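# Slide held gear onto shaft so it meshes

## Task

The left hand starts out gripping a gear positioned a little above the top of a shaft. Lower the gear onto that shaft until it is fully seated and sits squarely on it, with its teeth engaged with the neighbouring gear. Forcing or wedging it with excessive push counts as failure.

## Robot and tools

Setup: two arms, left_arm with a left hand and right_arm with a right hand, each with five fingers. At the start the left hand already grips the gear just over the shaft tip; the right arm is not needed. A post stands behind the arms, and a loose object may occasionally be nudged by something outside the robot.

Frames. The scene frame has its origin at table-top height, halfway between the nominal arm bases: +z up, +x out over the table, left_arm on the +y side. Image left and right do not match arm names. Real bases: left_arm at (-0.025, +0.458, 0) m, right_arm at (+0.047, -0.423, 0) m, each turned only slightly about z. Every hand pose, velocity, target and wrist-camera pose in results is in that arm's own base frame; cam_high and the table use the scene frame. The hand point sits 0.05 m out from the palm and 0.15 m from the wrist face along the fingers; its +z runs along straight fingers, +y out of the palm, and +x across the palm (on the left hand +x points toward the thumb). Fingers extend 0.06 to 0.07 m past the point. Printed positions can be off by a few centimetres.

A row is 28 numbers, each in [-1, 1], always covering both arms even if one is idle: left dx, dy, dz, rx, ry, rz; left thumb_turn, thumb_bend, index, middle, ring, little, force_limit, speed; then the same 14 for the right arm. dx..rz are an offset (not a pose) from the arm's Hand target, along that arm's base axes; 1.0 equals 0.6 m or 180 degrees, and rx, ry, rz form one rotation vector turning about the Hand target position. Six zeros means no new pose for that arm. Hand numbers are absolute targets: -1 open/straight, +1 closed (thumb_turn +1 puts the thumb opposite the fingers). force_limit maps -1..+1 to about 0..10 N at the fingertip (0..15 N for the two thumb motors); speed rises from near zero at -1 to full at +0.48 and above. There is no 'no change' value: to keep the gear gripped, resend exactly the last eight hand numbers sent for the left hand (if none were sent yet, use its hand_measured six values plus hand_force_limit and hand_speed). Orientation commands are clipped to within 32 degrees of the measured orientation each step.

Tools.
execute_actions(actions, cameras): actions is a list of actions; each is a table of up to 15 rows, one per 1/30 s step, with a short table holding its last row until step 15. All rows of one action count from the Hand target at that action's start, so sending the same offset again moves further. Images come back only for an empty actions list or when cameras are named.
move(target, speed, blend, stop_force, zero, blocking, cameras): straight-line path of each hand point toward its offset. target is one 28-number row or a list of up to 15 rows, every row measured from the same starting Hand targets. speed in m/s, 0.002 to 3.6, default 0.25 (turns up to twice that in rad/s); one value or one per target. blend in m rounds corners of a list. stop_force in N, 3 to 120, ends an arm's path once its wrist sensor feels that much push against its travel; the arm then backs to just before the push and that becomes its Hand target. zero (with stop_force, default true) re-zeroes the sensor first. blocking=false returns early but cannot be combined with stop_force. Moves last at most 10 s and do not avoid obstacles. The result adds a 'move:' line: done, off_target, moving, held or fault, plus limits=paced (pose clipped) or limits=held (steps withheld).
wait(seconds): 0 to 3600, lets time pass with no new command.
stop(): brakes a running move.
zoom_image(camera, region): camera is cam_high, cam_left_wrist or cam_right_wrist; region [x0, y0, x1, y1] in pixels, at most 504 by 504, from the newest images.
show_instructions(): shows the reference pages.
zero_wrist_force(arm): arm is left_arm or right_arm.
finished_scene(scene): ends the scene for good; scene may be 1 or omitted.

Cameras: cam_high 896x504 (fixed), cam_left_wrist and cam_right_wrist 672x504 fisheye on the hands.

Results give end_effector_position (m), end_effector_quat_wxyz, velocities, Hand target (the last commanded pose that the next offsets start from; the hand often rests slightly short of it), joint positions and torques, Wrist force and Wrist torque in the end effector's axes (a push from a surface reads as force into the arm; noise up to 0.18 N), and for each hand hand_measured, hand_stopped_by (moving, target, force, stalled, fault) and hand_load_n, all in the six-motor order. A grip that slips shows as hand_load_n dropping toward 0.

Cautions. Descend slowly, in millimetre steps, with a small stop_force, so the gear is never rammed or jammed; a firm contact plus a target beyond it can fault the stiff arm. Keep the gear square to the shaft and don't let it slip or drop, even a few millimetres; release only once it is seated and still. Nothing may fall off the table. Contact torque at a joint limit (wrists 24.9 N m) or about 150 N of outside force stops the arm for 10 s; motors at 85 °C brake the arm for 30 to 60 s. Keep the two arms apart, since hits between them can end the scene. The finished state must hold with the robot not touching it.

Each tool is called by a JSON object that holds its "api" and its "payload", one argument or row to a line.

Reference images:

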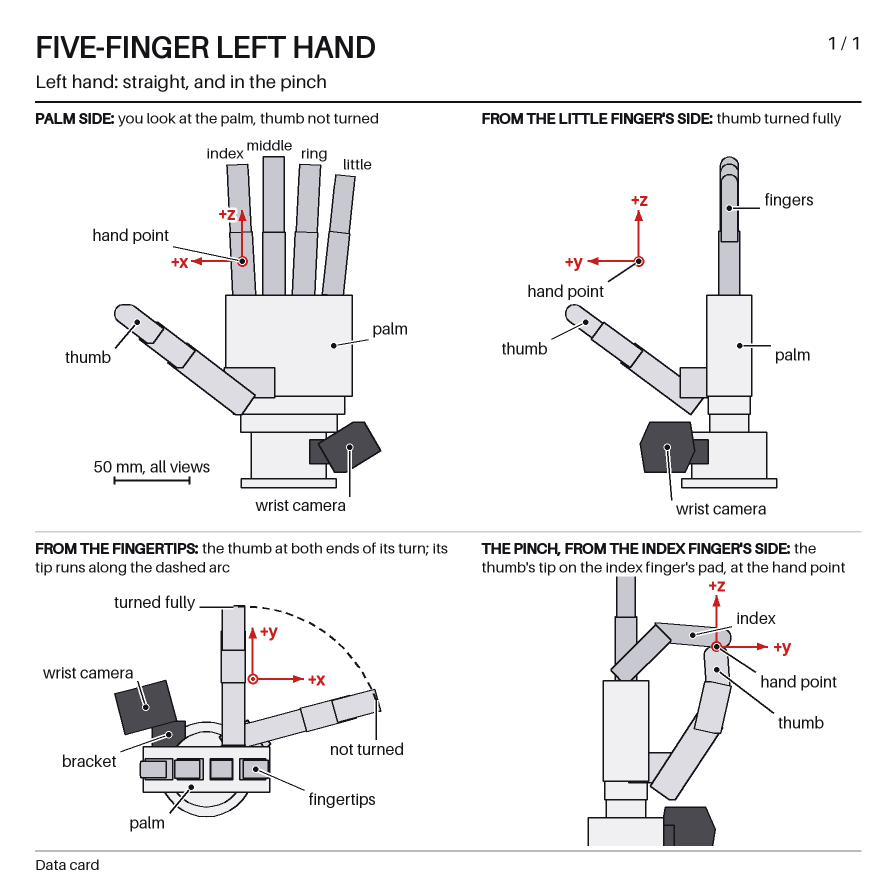

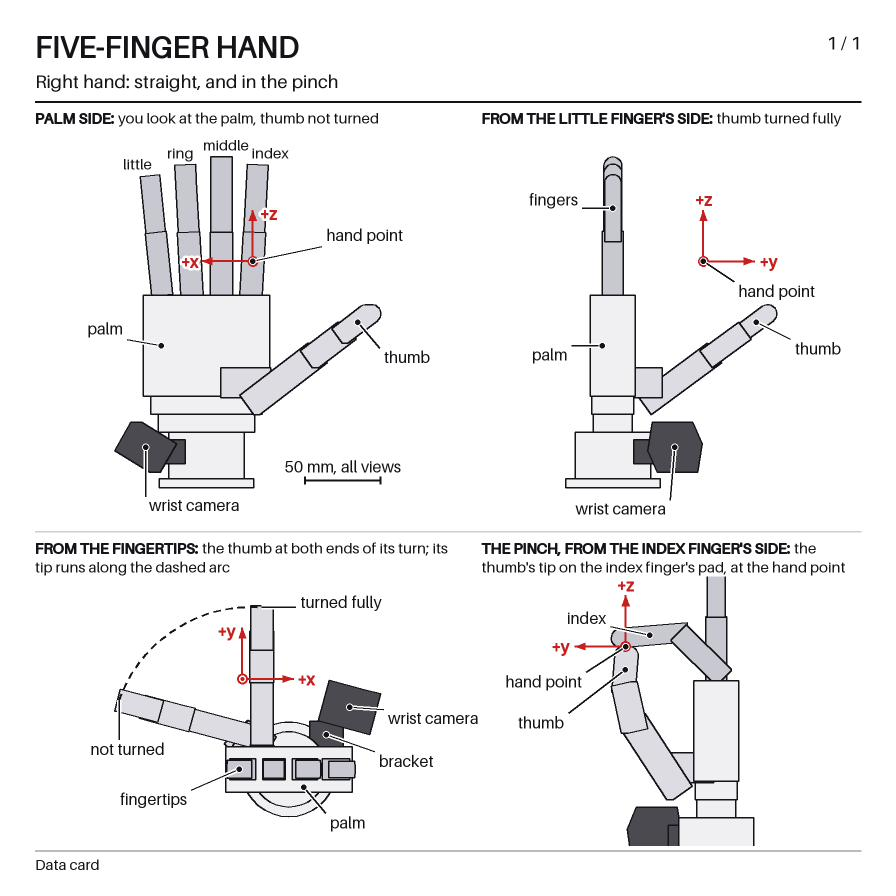

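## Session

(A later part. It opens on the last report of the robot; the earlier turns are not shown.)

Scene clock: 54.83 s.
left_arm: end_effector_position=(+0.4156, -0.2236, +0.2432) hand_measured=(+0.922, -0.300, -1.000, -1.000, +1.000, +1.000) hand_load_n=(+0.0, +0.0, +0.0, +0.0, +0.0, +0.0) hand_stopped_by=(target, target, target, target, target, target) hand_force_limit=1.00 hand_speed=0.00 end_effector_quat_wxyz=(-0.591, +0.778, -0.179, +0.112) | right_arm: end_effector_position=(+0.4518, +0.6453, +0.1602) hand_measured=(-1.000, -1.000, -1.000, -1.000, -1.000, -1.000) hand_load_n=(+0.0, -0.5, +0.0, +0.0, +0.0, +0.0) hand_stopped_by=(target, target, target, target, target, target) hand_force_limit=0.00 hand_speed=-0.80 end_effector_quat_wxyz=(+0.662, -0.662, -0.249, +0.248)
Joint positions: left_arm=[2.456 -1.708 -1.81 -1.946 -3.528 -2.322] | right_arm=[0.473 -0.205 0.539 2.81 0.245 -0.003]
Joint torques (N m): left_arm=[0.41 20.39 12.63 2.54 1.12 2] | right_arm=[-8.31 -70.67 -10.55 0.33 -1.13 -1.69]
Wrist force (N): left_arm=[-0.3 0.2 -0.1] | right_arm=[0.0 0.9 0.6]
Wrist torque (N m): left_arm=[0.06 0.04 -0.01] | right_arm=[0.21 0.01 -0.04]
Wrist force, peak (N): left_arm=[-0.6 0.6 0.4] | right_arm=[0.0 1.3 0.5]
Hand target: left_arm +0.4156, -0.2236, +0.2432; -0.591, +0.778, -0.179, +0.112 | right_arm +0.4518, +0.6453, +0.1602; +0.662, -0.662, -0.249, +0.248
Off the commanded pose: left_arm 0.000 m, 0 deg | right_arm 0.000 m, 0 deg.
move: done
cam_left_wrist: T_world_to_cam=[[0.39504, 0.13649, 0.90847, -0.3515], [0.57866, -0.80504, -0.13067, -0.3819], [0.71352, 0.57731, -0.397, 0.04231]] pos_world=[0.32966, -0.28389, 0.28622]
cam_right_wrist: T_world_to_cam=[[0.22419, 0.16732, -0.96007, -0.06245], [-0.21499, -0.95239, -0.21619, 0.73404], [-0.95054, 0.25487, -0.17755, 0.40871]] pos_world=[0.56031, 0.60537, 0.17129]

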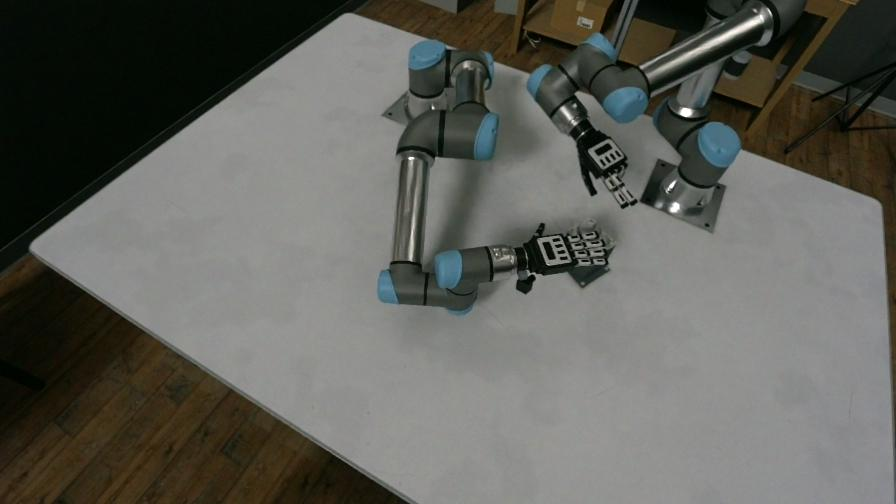

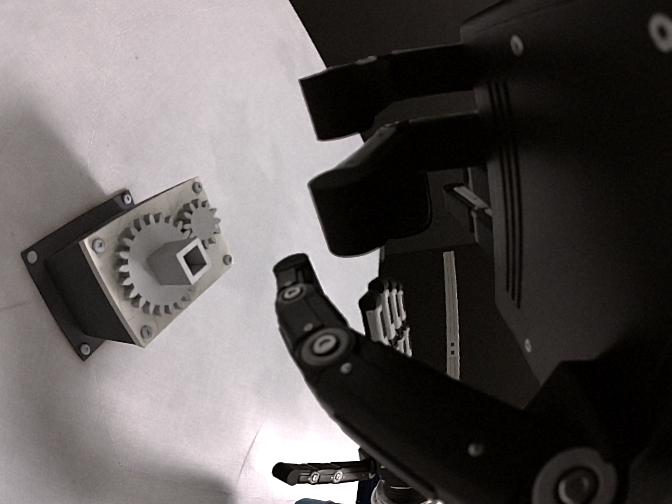

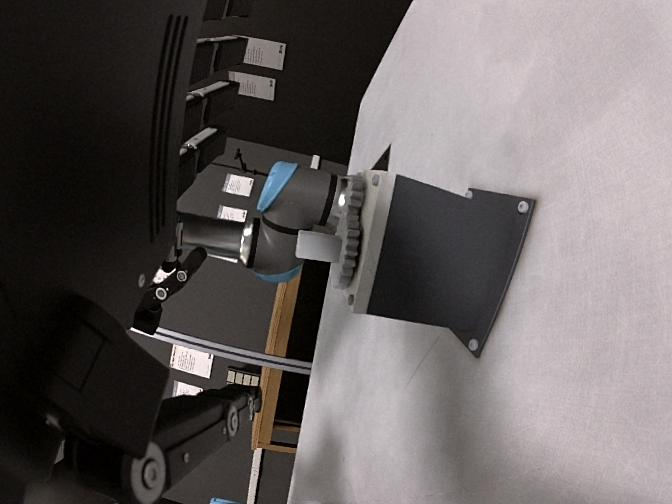

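{"api": "zoom_image", "payload": {
  "camera": "cam_left_wrist",
  "region": [70, 160, 250, 360]
}}

{"api": "zoom_image", "payload": {
  "camera": "cam_right_wrist",
  "region": [320, 160, 380, 300]
}}

Scaled by 2.520 from the camera's image (finer frame: 960x720).

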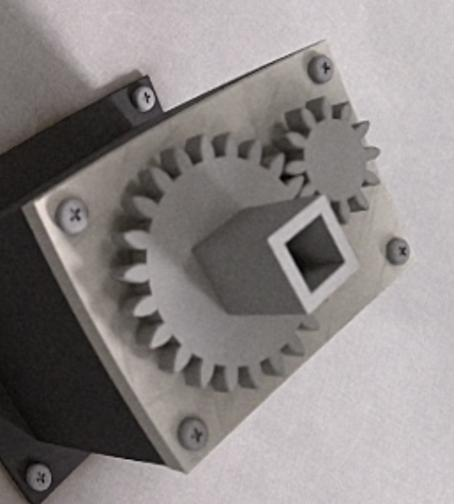

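Scaled by 3.600 from the camera's image (finer frame: 960x720).

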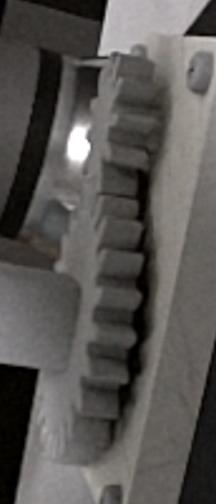

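{"api": "finished_scene", "payload": {

}}

The scene is finished: the task was done.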